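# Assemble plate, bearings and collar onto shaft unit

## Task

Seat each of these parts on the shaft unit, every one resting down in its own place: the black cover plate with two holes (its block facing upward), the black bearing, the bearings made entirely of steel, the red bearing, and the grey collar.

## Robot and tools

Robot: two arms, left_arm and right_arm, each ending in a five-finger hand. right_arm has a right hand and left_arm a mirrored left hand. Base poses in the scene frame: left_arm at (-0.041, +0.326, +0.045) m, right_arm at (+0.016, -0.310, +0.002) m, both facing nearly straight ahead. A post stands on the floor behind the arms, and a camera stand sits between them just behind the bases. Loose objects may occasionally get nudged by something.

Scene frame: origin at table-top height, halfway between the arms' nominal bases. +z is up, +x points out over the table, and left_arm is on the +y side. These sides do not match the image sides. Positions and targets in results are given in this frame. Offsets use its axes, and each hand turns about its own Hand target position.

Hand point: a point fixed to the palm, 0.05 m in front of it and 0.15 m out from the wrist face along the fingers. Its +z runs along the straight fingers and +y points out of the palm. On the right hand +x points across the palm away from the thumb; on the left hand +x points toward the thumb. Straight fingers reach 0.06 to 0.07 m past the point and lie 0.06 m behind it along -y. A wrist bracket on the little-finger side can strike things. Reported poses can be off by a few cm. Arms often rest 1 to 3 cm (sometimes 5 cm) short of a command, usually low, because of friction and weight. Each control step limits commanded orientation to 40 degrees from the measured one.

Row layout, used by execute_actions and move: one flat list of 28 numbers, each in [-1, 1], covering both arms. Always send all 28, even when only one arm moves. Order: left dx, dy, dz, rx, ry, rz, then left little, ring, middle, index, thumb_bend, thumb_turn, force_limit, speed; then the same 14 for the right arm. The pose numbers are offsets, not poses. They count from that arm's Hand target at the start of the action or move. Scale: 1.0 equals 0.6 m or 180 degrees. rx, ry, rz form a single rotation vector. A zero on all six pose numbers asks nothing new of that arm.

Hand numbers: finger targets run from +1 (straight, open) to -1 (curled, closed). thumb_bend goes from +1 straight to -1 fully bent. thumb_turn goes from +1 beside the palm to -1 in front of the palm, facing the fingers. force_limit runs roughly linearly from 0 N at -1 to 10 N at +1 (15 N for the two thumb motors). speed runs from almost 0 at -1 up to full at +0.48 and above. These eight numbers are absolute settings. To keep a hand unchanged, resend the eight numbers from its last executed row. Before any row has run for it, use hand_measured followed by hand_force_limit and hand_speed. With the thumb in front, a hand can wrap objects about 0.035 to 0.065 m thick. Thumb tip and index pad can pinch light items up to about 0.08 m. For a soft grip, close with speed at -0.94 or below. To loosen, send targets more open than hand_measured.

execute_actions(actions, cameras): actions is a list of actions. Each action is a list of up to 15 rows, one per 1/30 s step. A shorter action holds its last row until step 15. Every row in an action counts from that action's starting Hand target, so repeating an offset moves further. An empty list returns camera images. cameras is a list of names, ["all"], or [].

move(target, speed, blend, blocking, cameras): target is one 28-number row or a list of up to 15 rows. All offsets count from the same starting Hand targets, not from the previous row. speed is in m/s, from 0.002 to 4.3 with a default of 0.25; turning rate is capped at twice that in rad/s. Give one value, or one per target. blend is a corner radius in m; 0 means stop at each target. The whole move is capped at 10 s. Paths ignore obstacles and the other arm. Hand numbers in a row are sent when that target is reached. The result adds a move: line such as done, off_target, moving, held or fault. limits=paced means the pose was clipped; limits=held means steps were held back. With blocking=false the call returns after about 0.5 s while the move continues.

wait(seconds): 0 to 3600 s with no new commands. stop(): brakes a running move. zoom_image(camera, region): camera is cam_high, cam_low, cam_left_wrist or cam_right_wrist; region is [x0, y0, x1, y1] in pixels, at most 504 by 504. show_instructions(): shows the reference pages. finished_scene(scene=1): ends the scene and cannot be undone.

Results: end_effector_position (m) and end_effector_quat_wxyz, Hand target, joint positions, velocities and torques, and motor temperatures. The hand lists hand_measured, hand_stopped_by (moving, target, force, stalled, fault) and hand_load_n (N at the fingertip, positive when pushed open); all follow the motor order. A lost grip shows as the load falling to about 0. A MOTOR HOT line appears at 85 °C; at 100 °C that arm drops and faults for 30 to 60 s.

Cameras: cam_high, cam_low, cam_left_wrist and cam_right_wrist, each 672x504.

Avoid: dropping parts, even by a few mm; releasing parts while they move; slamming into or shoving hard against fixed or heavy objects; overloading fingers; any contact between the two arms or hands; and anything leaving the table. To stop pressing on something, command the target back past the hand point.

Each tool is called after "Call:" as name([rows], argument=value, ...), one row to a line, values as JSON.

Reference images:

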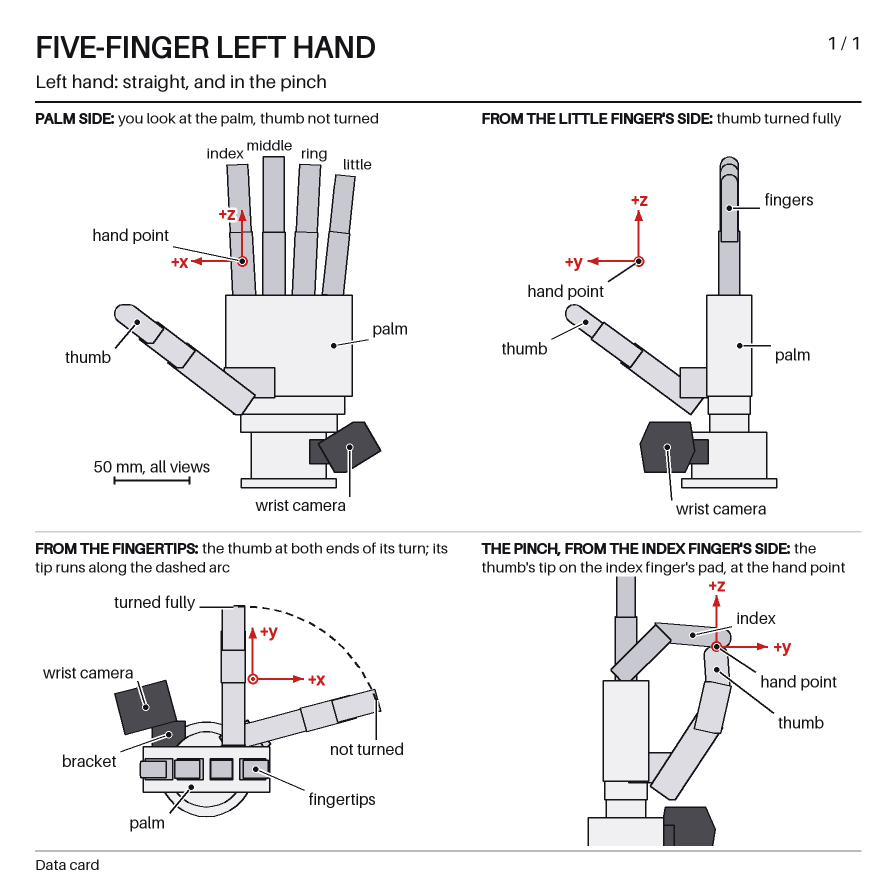

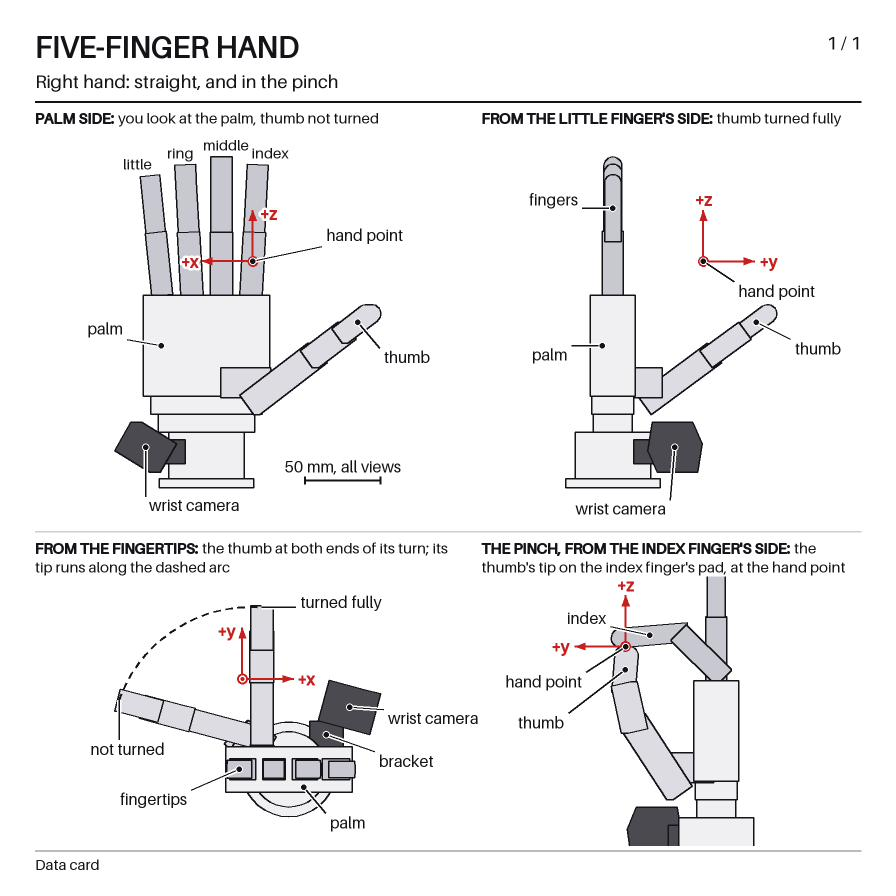

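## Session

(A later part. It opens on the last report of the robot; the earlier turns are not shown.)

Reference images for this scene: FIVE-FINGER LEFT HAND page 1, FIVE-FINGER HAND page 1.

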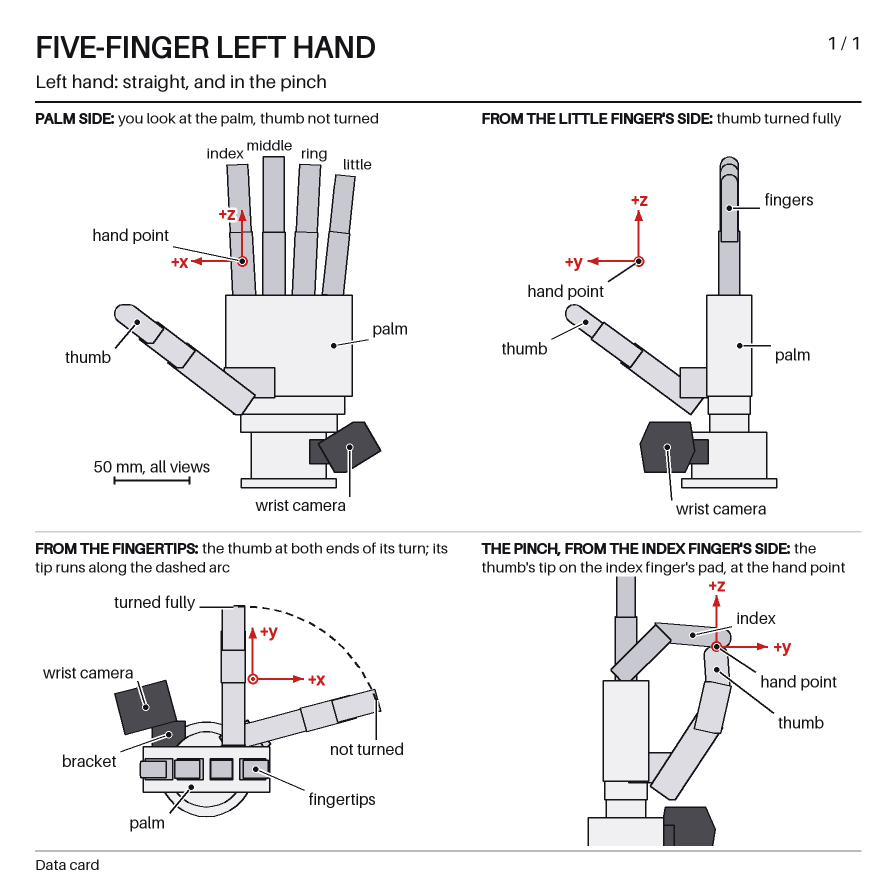

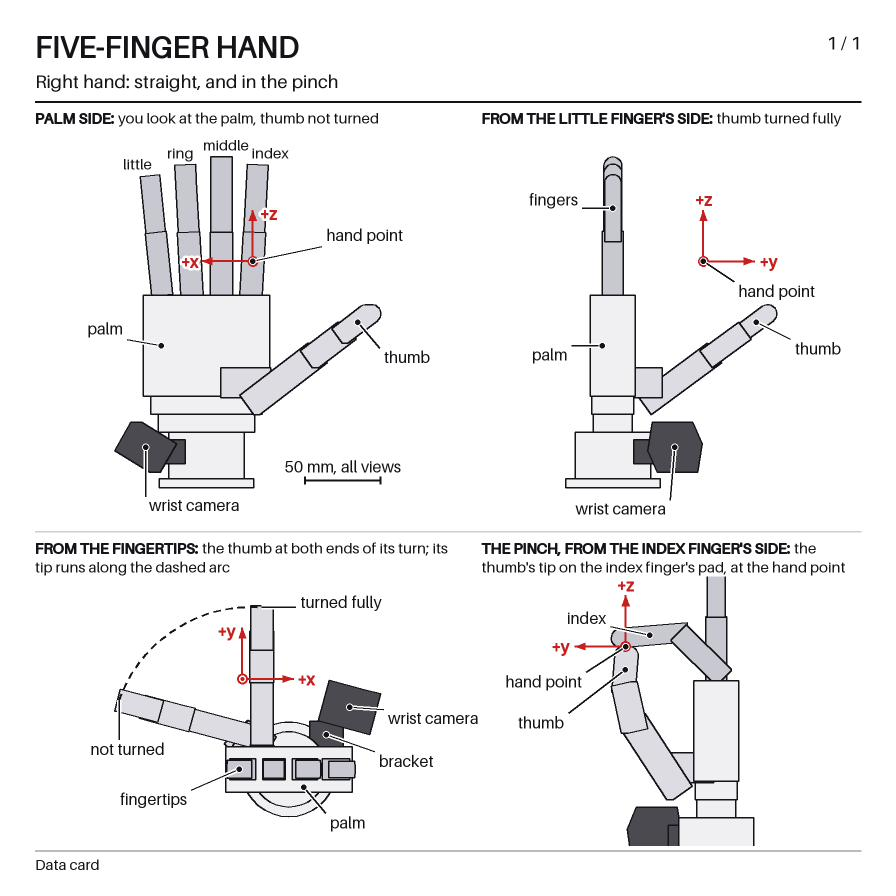

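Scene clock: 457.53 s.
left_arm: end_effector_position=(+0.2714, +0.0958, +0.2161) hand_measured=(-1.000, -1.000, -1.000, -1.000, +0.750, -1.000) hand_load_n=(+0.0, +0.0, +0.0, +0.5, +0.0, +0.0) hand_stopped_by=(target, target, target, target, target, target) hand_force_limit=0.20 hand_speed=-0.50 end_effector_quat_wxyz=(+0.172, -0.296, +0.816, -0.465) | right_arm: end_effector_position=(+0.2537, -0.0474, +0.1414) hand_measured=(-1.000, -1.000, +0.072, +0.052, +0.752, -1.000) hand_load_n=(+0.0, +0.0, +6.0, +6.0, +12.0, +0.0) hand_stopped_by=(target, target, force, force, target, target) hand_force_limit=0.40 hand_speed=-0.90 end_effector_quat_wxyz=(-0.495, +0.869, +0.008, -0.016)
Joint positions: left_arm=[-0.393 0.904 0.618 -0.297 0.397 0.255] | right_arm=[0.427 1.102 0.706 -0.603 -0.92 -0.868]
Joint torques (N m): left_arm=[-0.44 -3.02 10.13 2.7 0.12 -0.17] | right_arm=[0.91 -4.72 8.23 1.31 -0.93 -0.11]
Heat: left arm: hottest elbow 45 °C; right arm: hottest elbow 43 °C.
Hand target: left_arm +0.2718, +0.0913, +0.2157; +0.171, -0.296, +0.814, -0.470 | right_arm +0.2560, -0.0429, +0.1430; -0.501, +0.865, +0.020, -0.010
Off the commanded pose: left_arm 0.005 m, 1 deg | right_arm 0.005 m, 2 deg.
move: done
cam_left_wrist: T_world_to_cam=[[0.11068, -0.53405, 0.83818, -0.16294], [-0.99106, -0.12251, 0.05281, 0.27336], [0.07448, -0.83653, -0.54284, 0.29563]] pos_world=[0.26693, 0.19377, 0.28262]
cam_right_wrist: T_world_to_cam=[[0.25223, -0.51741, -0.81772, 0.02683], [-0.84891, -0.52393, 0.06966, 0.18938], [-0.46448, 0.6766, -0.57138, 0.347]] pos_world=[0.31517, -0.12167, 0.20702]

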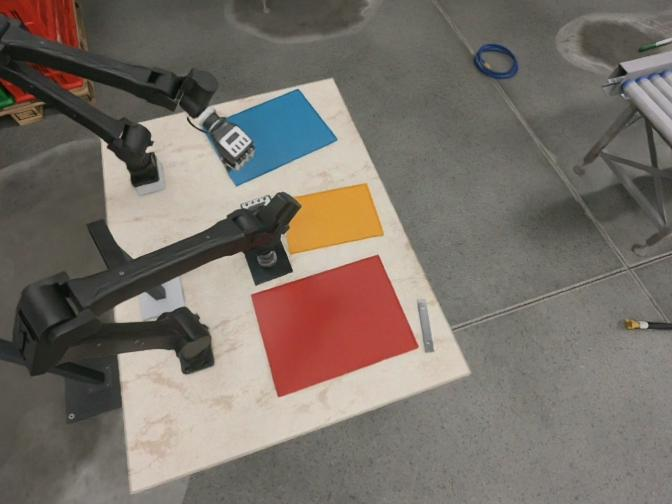

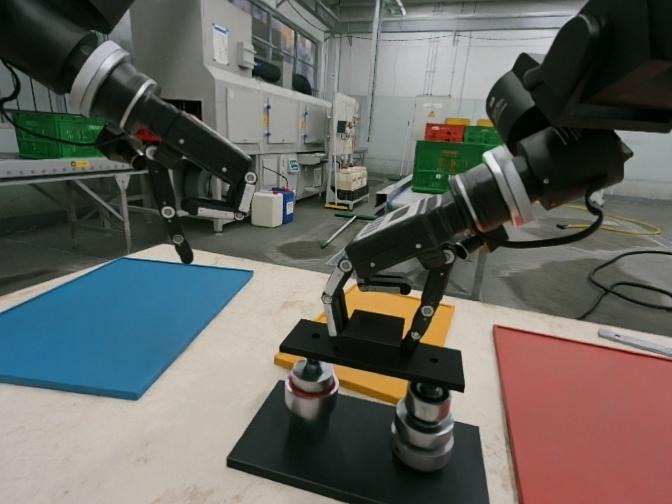

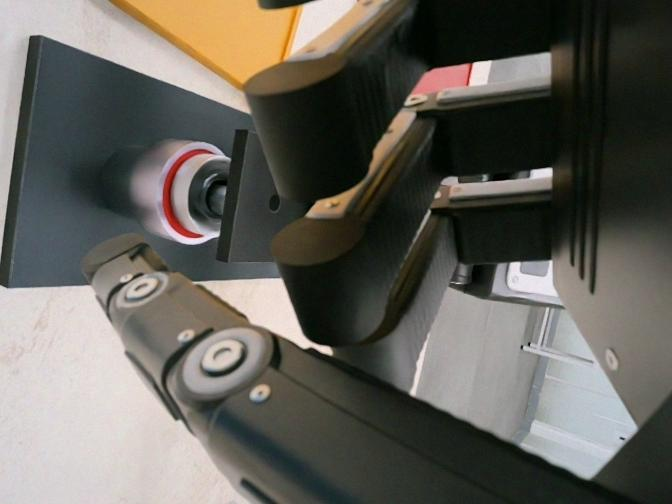

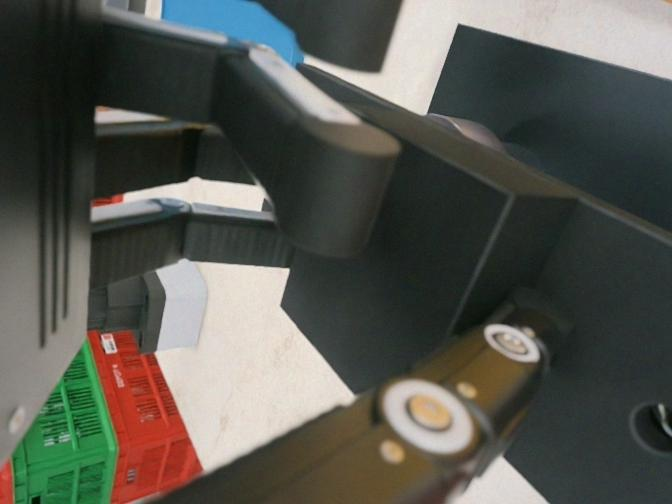

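Call:
move(target=[0,0,0,0,0,0,-1,-1,-1,-1,0.75,-1,0.2,-0.5,-0.005,0,-0.008,0,0,0,-1,-1,-0.1,-0.1,0.75,-1,0.4,-0.9], speed=0.04, cameras=["all"])

Call:
zoom_image(camera="cam_low", region=[270, 290, 380, 400])

Call:
zoom_image(camera="cam_low", region=[370, 310, 480, 420])

Call:
zoom_image(camera="cam_left_wrist", region=[80, 100, 330, 290])

Call:
zoom_image(camera="cam_right_wrist", region=[560, 350, 672, 480])

Scene clock: 462.70 s.
left_arm: end_effector_position=(+0.2714, +0.0958, +0.2161) hand_measured=(-1.000, -1.000, -1.000, -1.000, +0.750, -1.000) hand_load_n=(+0.0, +0.0, +0.0, +0.0, +0.0, +0.0) hand_stopped_by=(target, target, target, target, target, target) hand_force_limit=0.20 hand_speed=-0.50 end_effector_quat_wxyz=(+0.171, -0.296, +0.816, -0.465) | right_arm: end_effector_position=(+0.2510, -0.0471, +0.1362) hand_measured=(-1.000, -1.000, +0.072, +0.052, +0.752, -1.000) hand_load_n=(+0.0, +0.0, +5.5, +6.0, +12.0, +0.0) hand_stopped_by=(target, target, force, force, target, target) hand_force_limit=0.40 hand_speed=-0.90 end_effector_quat_wxyz=(-0.495, +0.869, +0.010, -0.016)
Joint positions: left_arm=[-0.393 0.904 0.618 -0.297 0.397 0.254] | right_arm=[0.432 1.102 0.69 -0.586 -0.92 -0.868]
Joint torques (N m): left_arm=[-0.91 -2.96 10.17 2.51 0.13 -0.15] | right_arm=[0.91 -4.84 8.14 1.31 -0.85 -0.05]
Heat: left arm: hottest elbow 45 °C; right arm: hottest elbow 42 °C.
Hand target: left_arm +0.2718, +0.0913, +0.2157; +0.171, -0.296, +0.814, -0.470 | right_arm +0.2530, -0.0430, +0.1382; -0.501, +0.865, +0.020, -0.011
Off the commanded pose: left_arm 0.005 m, 1 deg | right_arm 0.005 m, 1 deg.
move: done
cam_left_wrist: T_world_to_cam=[[0.11127, -0.53363, 0.83837, -0.16327], [-0.99099, -0.12288, 0.05331, 0.27316], [0.07457, -0.83675, -0.54249, 0.29547]] pos_world=[0.26683, 0.19367, 0.28261]
cam_right_wrist: T_world_to_cam=[[0.25603, -0.51555, -0.81772, 0.02247], [-0.84686, -0.52753, 0.06743, 0.18712], [-0.46613, 0.67523, -0.57166, 0.34296]] pos_world=[0.31257, -0.12128, 0.20181]

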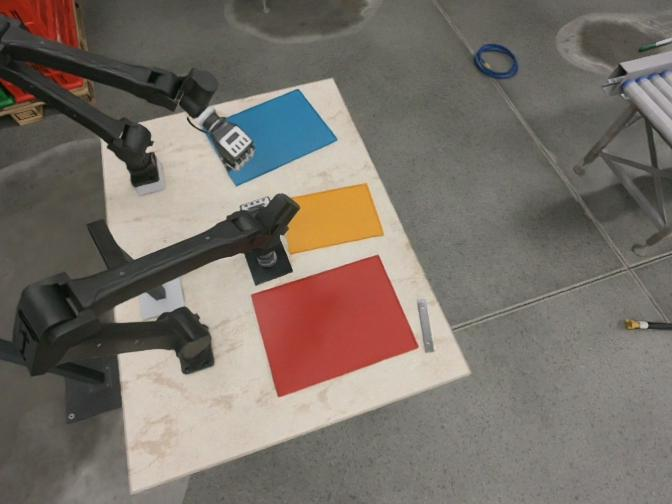

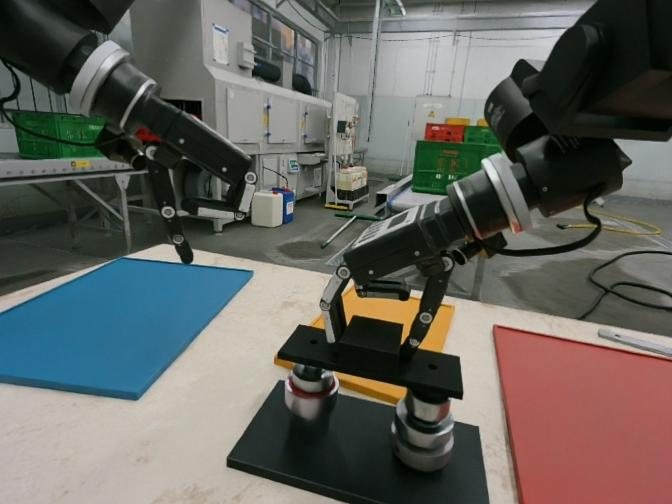

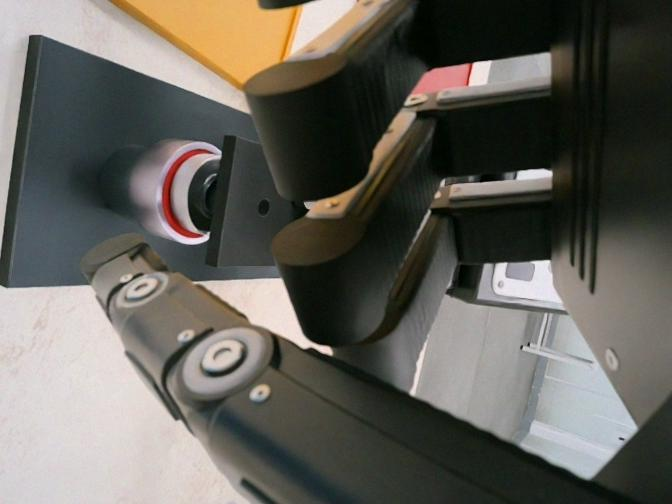

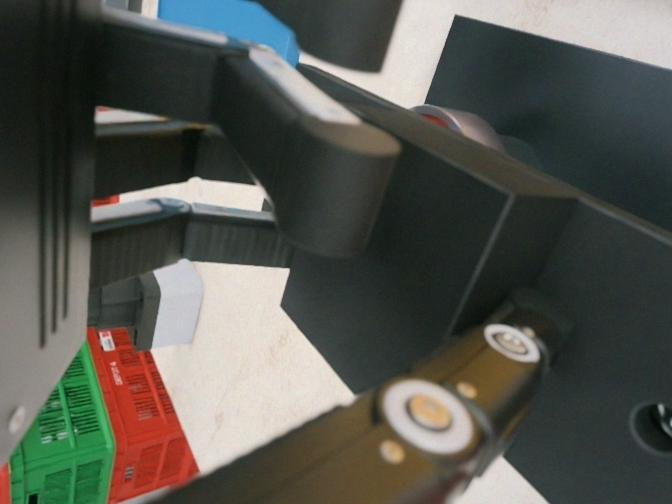

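Scaled by 4.582.

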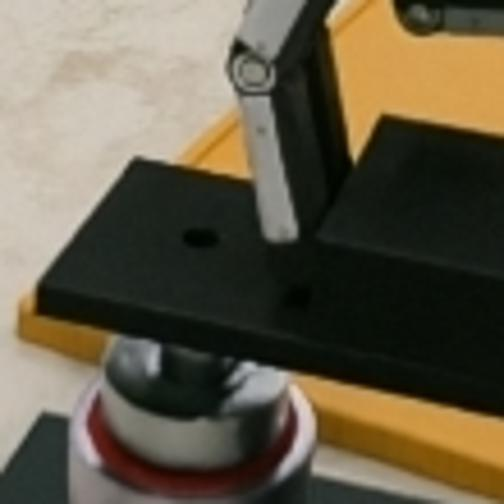

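Scaled by 4.582.

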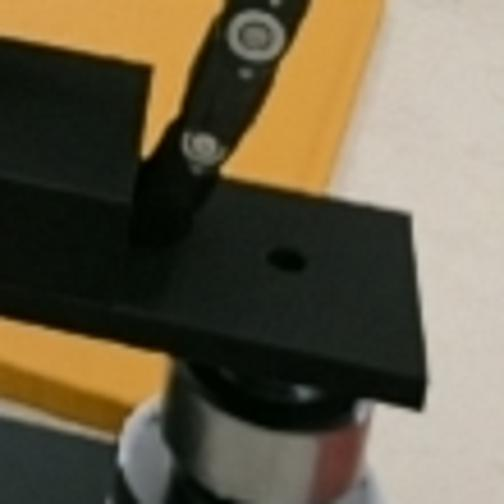

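Scaled by 2.016.

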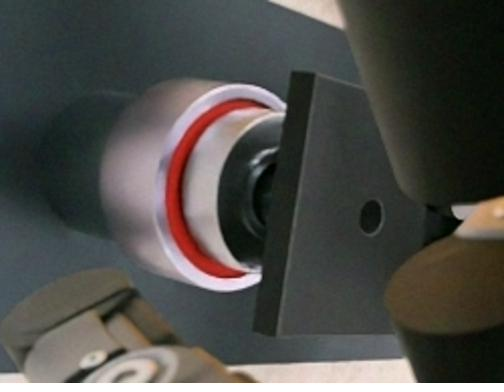

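Scaled by 3.877.

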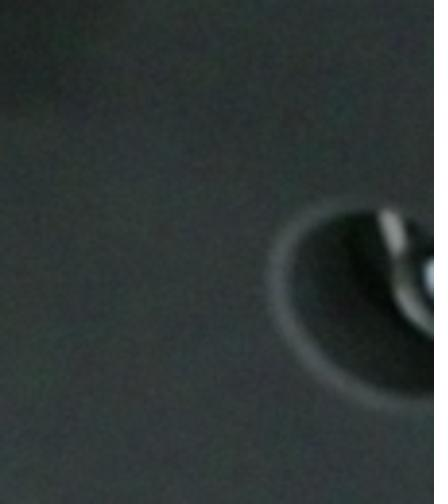

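Call:
move(target=[0,0,0,0,0,0,-1,-1,-1,-1,0.75,-1,0.2,-0.5,0,0,-0.002,0,0,-0.008,-1,-1,-0.1,-0.1,0.75,-1,0.4,-0.9], speed=0.04, cameras=["all"])

Call:
zoom_image(camera="cam_low", region=[270, 290, 380, 400])

Call:
zoom_image(camera="cam_low", region=[370, 310, 480, 420])

Call:
zoom_image(camera="cam_left_wrist", region=[80, 100, 330, 290])

Call:
zoom_image(camera="cam_right_wrist", region=[560, 350, 672, 480])

Scene clock: 465.07 s.
left_arm: end_effector_position=(+0.2714, +0.0958, +0.2161) hand_measured=(-1.000, -1.000, -1.000, -1.000, +0.750, -1.000) hand_load_n=(+0.0, +0.0, +0.0, +0.0, +0.0, +0.0) hand_stopped_by=(target, target, target, target, target, target) hand_force_limit=0.20 hand_speed=-0.50 end_effector_quat_wxyz=(+0.171, -0.296, +0.816, -0.465) | right_arm: end_effector_position=(+0.2532, -0.0462, +0.1358) hand_measured=(-1.000, -1.000, +0.072, +0.052, +0.752, -1.000) hand_load_n=(+0.0, +0.0, +5.5, +6.5, +11.5, +0.0) hand_stopped_by=(target, target, force, force, target, target) hand_force_limit=0.40 hand_speed=-0.90 end_effector_quat_wxyz=(-0.496, +0.868, +0.000, -0.012)
Joint positions: left_arm=[-0.393 0.904 0.618 -0.297 0.397 0.254] | right_arm=[0.432 1.098 0.683 -0.558 -0.909 -0.835]
Joint torques (N m): left_arm=[-0.67 -3.37 10.19 2.43 0.12 -0.17] | right_arm=[1.14 -5.42 7.51 1.5 -0.65 -0.02]
Heat: left arm: hottest elbow 45 °C; right arm: hottest elbow 42 °C.
Hand target: left_arm +0.2718, +0.0913, +0.2157; +0.171, -0.296, +0.814, -0.470 | right_arm +0.2530, -0.0429, +0.1369; -0.501, +0.866, +0.009, -0.004
Off the commanded pose: left_arm 0.005 m, 1 deg | right_arm 0.003 m, 1 deg.
move: done
cam_left_wrist: T_world_to_cam=[[0.11127, -0.53363, 0.83837, -0.16327], [-0.99099, -0.12288, 0.05331, 0.27316], [0.07457, -0.83675, -0.54249, 0.29547]] pos_world=[0.26683, 0.19367, 0.28261]
cam_right_wrist: T_world_to_cam=[[0.243, -0.52, -0.81888, 0.02531], [-0.85812, -0.50886, 0.06848, 0.19316], [-0.4523, 0.68605, -0.56987, 0.33993]] pos_world=[0.31335, -0.12176, 0.20121]

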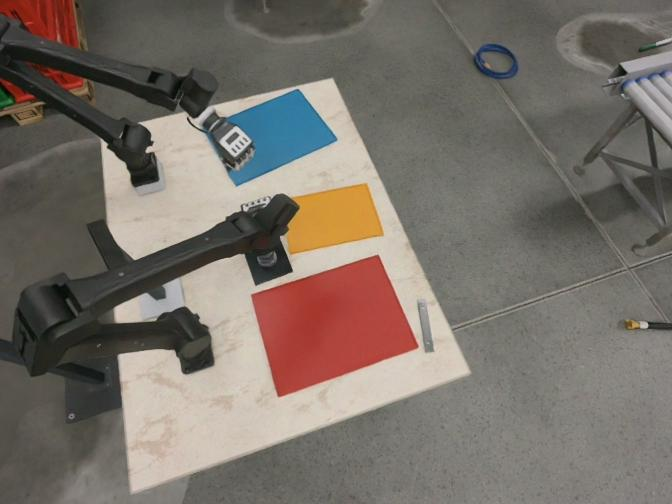

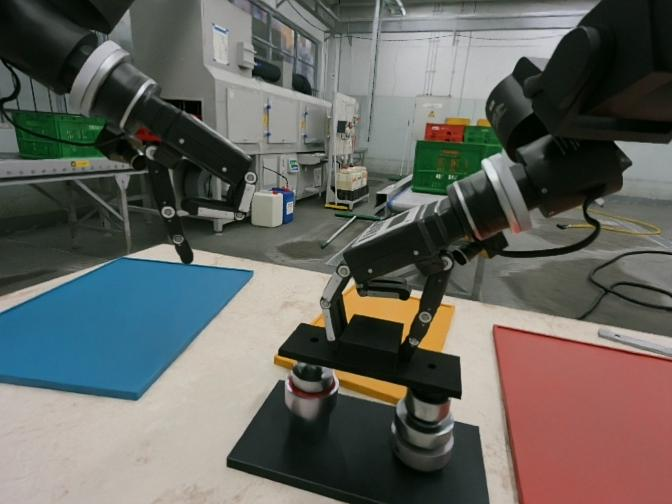

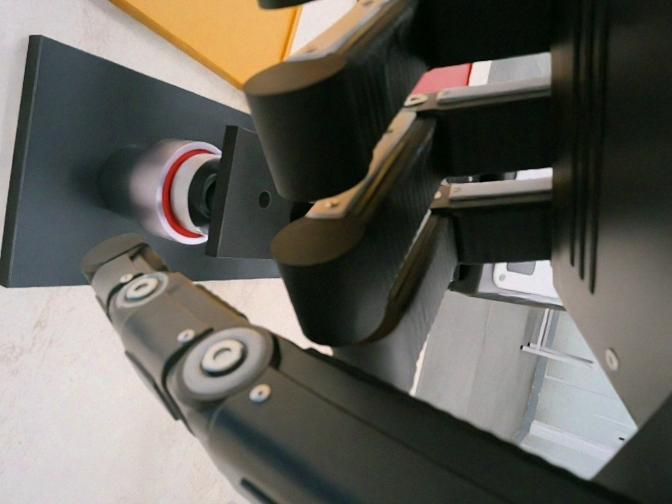

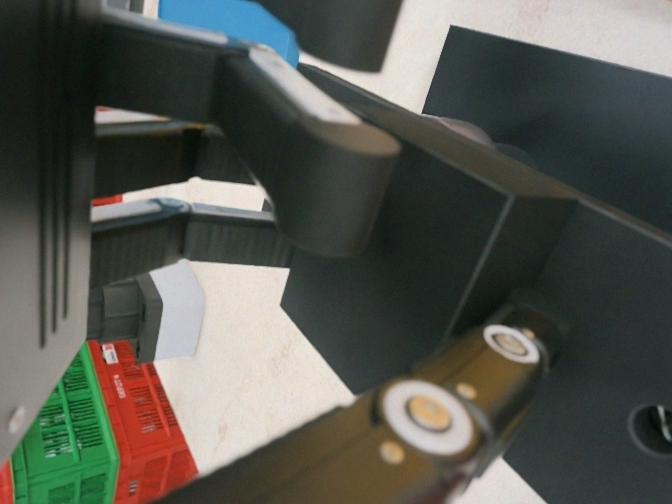

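Scaled by 4.582.

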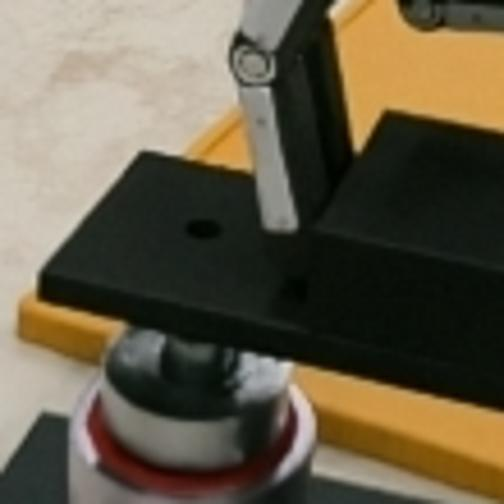

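Scaled by 4.582.

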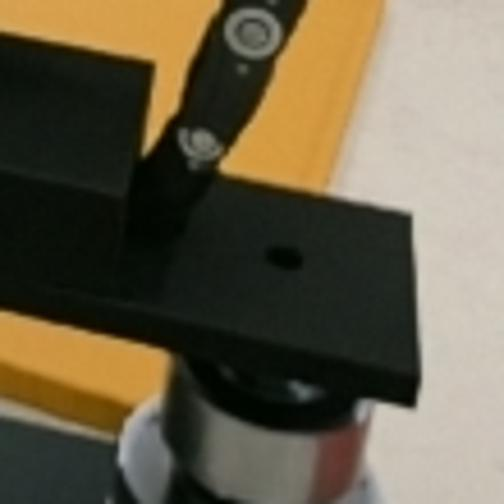

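Scaled by 2.016.

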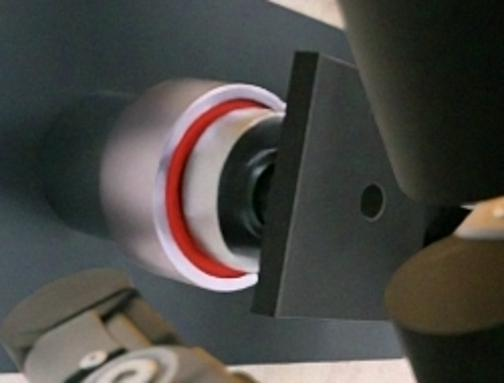

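Scaled by 3.877.

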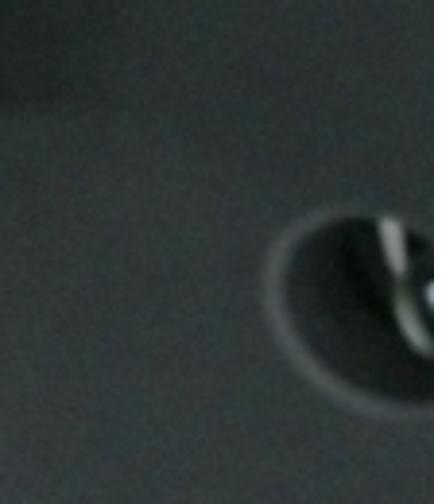

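Call:
execute_actions(actions=[], cameras=["cam_low","cam_left_wrist","cam_right_wrist"])

Scene clock: 466.33 s.
left_arm: end_effector_position=(+0.2714, +0.0958, +0.2161) hand_measured=(-1.000, -1.000, -1.000, -1.000, +0.750, -1.000) hand_load_n=(+0.5, +0.0, +0.0, +0.0, +0.0, +0.0) hand_stopped_by=(target, target, target, target, target, target) hand_force_limit=0.20 hand_speed=-0.50 end_effector_quat_wxyz=(+0.171, -0.296, +0.816, -0.465) | right_arm: end_effector_position=(+0.2533, -0.0462, +0.1358) hand_measured=(-1.000, -1.000, +0.072, +0.052, +0.752, -1.000) hand_load_n=(+0.0, +0.5, +5.5, +6.0, +11.5, +0.0) hand_stopped_by=(target, target, force, force, target, target) hand_force_limit=0.40 hand_speed=-0.90 end_effector_quat_wxyz=(-0.496, +0.868, +0.000, -0.012)
Joint positions: left_arm=[-0.393 0.904 0.618 -0.297 0.397 0.254] | right_arm=[0.432 1.098 0.683 -0.558 -0.909 -0.835]
Joint velocities: within noise
Joint torques (N m): left_arm=[-1.2 -3.08 10.04 2.7 0.15 -0.14] | right_arm=[1.08 -5.48 7.51 1.47 -0.66 -0.01]
Motor temperatures (°C): left_arm=[28 29 45 29 29 28] | right_arm=[32 29 42 28 31 28]
Heat: left arm: hottest elbow 45 °C; right arm: hottest elbow 42 °C.
Hand target: left_arm +0.2718, +0.0913, +0.2157; +0.171, -0.296, +0.814, -0.470 | right_arm +0.2529, -0.0429, +0.1369; -0.501, +0.866, +0.009, -0.004
Off the commanded pose: left_arm 0.005 m, 1 deg | right_arm 0.003 m, 1 deg.
camera_calibration:
cam_left_wrist: T_world_to_cam=[[0.11127, -0.53363, 0.83837, -0.16327], [-0.99099, -0.12288, 0.05331, 0.27316], [0.07457, -0.83675, -0.54249, 0.29547]] pos_world=[0.26683, 0.19367, 0.28261]
cam_right_wrist: T_world_to_cam=[[0.24263, -0.52034, -0.81876, 0.02536], [-0.85833, -0.50847, 0.06879, 0.19321], [-0.45211, 0.68607, -0.57, 0.3399]] pos_world=[0.31335, -0.12176, 0.20121]
Images, in order (width x height): cam_low 672x504, cam_left_wrist 672x504, cam_right_wrist 672x504.

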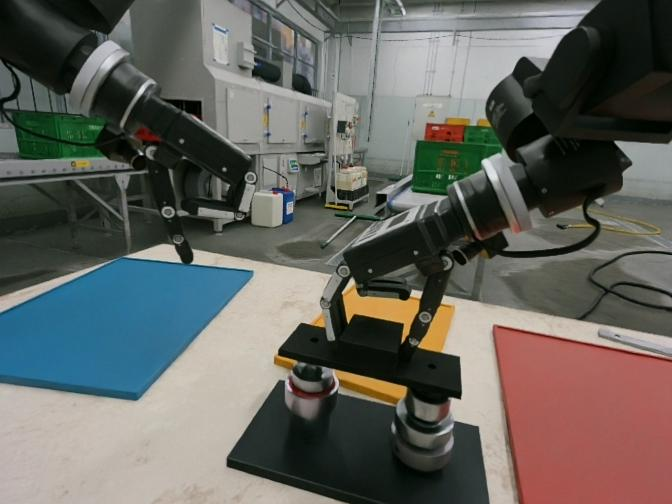

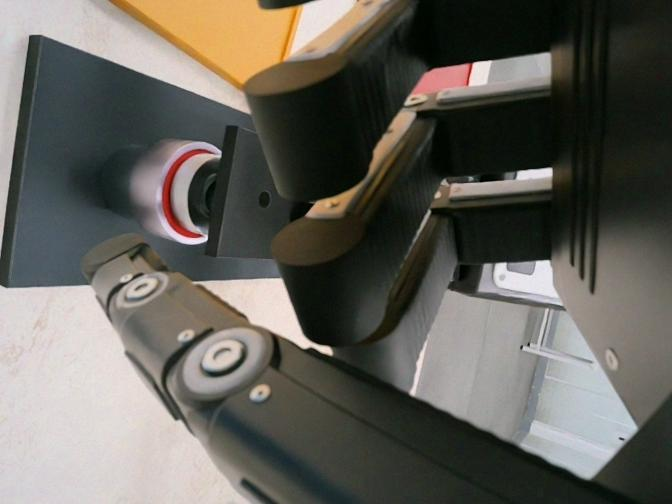

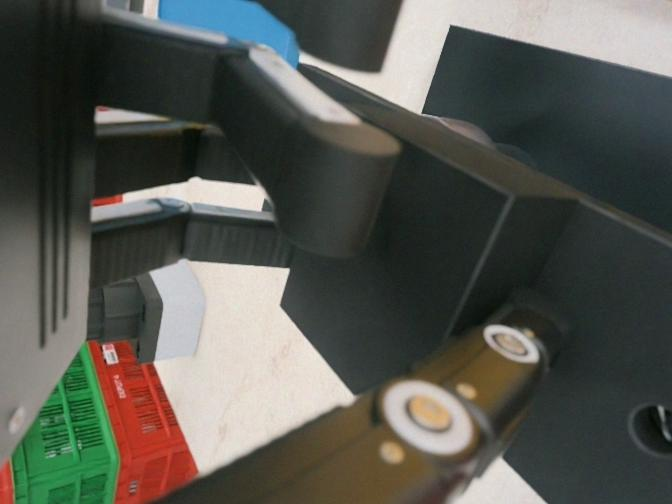

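Call:
zoom_image(camera="cam_right_wrist", region=[560, 350, 672, 480])

Call:
zoom_image(camera="cam_left_wrist", region=[220, 150, 320, 250])

Call:
zoom_image(camera="cam_low", region=[270, 310, 480, 420])

Scaled by 3.877.

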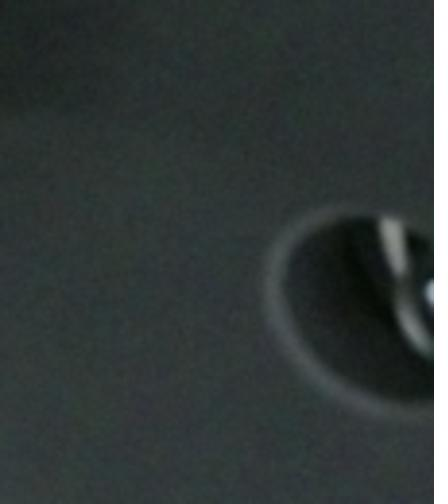

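Scaled by 5.040.

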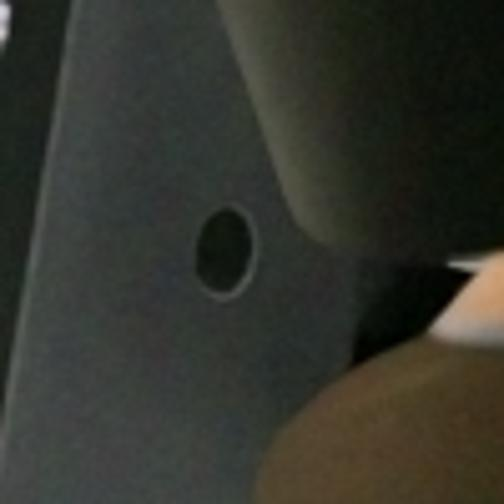

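Scaled by 2.400.

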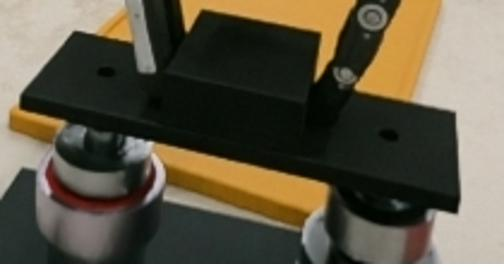

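Call:
move(target=[0,0,0,0,0,0,-1,-1,-1,-1,0.75,-1,0.2,-0.5,-0.004,-0.0013,-0.0017,0,0,0,-1,-1,-0.1,-0.1,0.75,-1,0.4,-0.9], speed=0.01, cameras=["cam_low","cam_left_wrist","cam_right_wrist"])

Scene clock: 470.10 s.
left_arm: end_effector_position=(+0.2714, +0.0958, +0.2161) hand_measured=(-1.000, -1.000, -1.000, -1.000, +0.750, -1.000) hand_load_n=(+0.0, +0.0, +0.0, +0.0, +0.0, +0.0) hand_stopped_by=(target, target, target, target, target, target) hand_force_limit=0.20 hand_speed=-0.50 end_effector_quat_wxyz=(+0.171, -0.296, +0.816, -0.465) | right_arm: end_effector_position=(+0.2524, -0.0467, +0.1350) hand_measured=(-1.000, -1.000, +0.072, +0.052, +0.752, -1.000) hand_load_n=(+0.0, +0.0, +4.0, +6.0, +12.5, +0.0) hand_stopped_by=(target, target, force, force, target, target) hand_force_limit=0.40 hand_speed=-0.90 end_effector_quat_wxyz=(-0.497, +0.868, +0.002, -0.009)
Joint positions: left_arm=[-0.393 0.904 0.618 -0.297 0.397 0.254] | right_arm=[0.432 1.092 0.676 -0.55 -0.908 -0.835]
Joint torques (N m): left_arm=[-1.14 -3.14 10.26 2.56 0.14 -0.15] | right_arm=[1.2 -5.42 7.49 1.25 -0.64 0]
Heat: left arm: hottest elbow 45 °C; right arm: hottest elbow 42 °C.
Hand target: left_arm +0.2718, +0.0913, +0.2157; +0.171, -0.296, +0.814, -0.470 | right_arm +0.2506, -0.0437, +0.1359; -0.501, +0.866, +0.009, -0.004
Off the commanded pose: left_arm 0.005 m, 1 deg | right_arm 0.004 m, 1 deg.
move: done
cam_left_wrist: T_world_to_cam=[[0.11127, -0.53363, 0.83837, -0.16327], [-0.99099, -0.12288, 0.05331, 0.27316], [0.07457, -0.83675, -0.54249, 0.29547]] pos_world=[0.26683, 0.19367, 0.28261]
cam_right_wrist: T_world_to_cam=[[0.24743, -0.51835, -0.81859, 0.02353], [-0.85884, -0.50843, 0.06235, 0.19323], [-0.44851, 0.68761, -0.57098, 0.3387]] pos_world=[0.31205, -0.12246, 0.20061]

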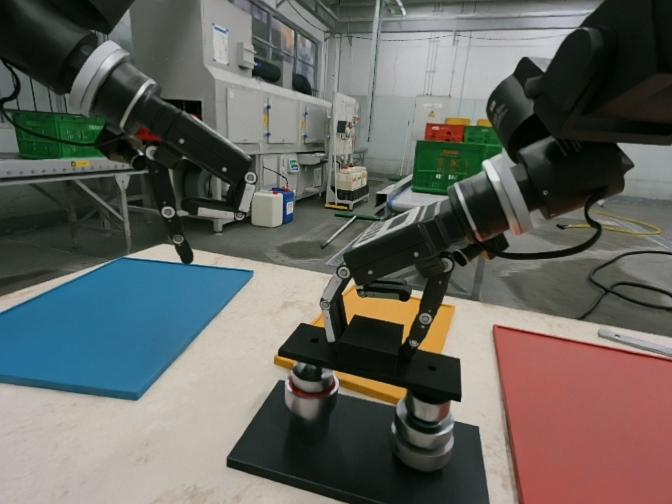

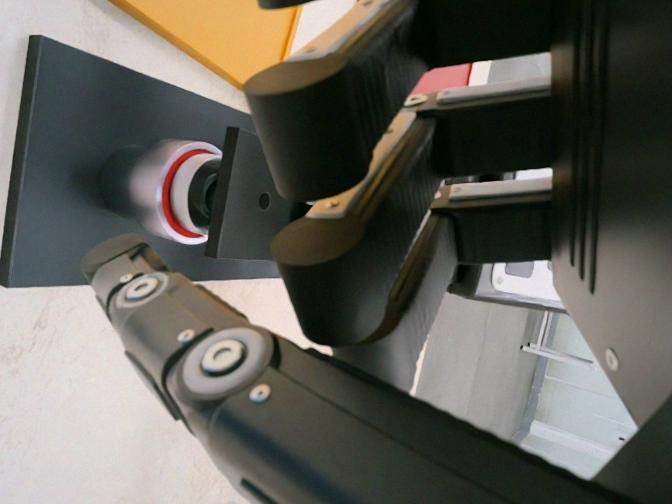

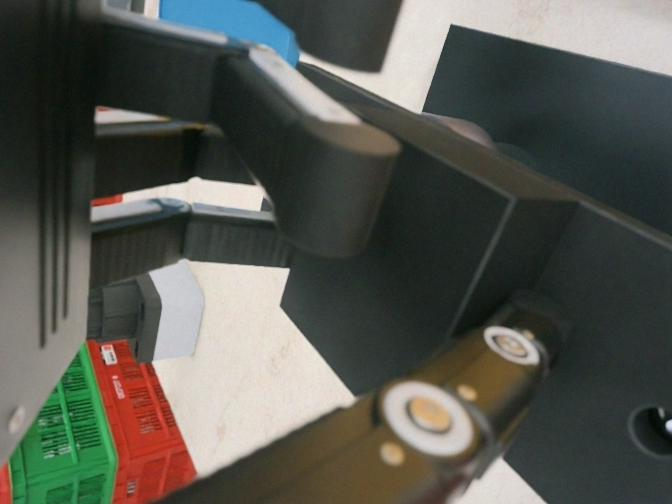

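Call:
zoom_image(camera="cam_right_wrist", region=[560, 350, 672, 480])

Call:
zoom_image(camera="cam_left_wrist", region=[220, 150, 320, 250])

Call:
zoom_image(camera="cam_low", region=[270, 290, 380, 400])

Call:
zoom_image(camera="cam_low", region=[370, 310, 480, 420])

Scaled by 3.877.

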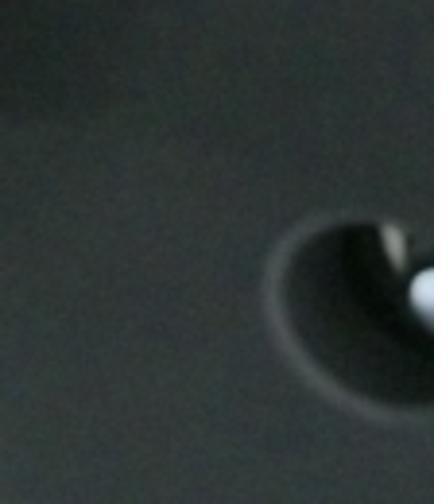

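Scaled by 5.040.

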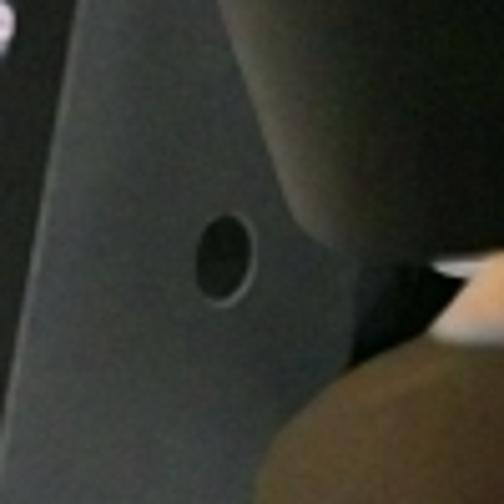

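Scaled by 4.582.

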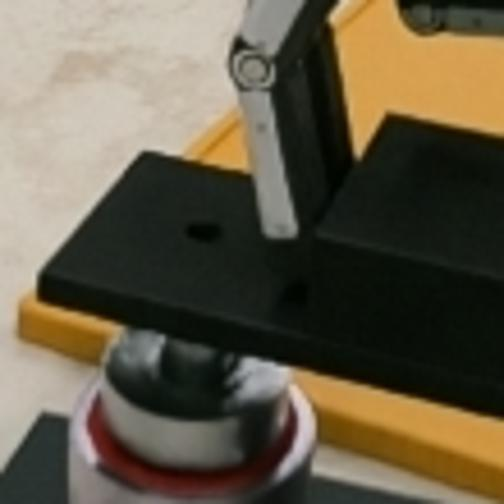

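Scaled by 4.582.

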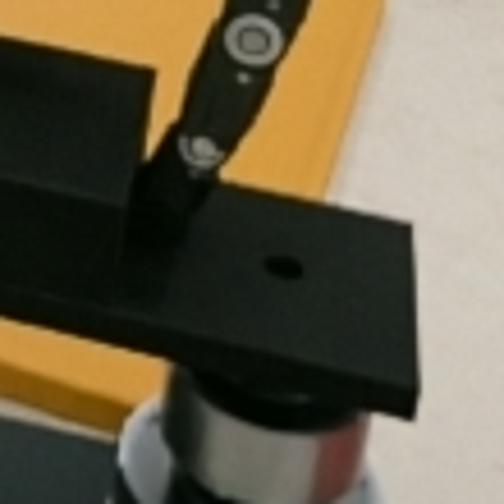

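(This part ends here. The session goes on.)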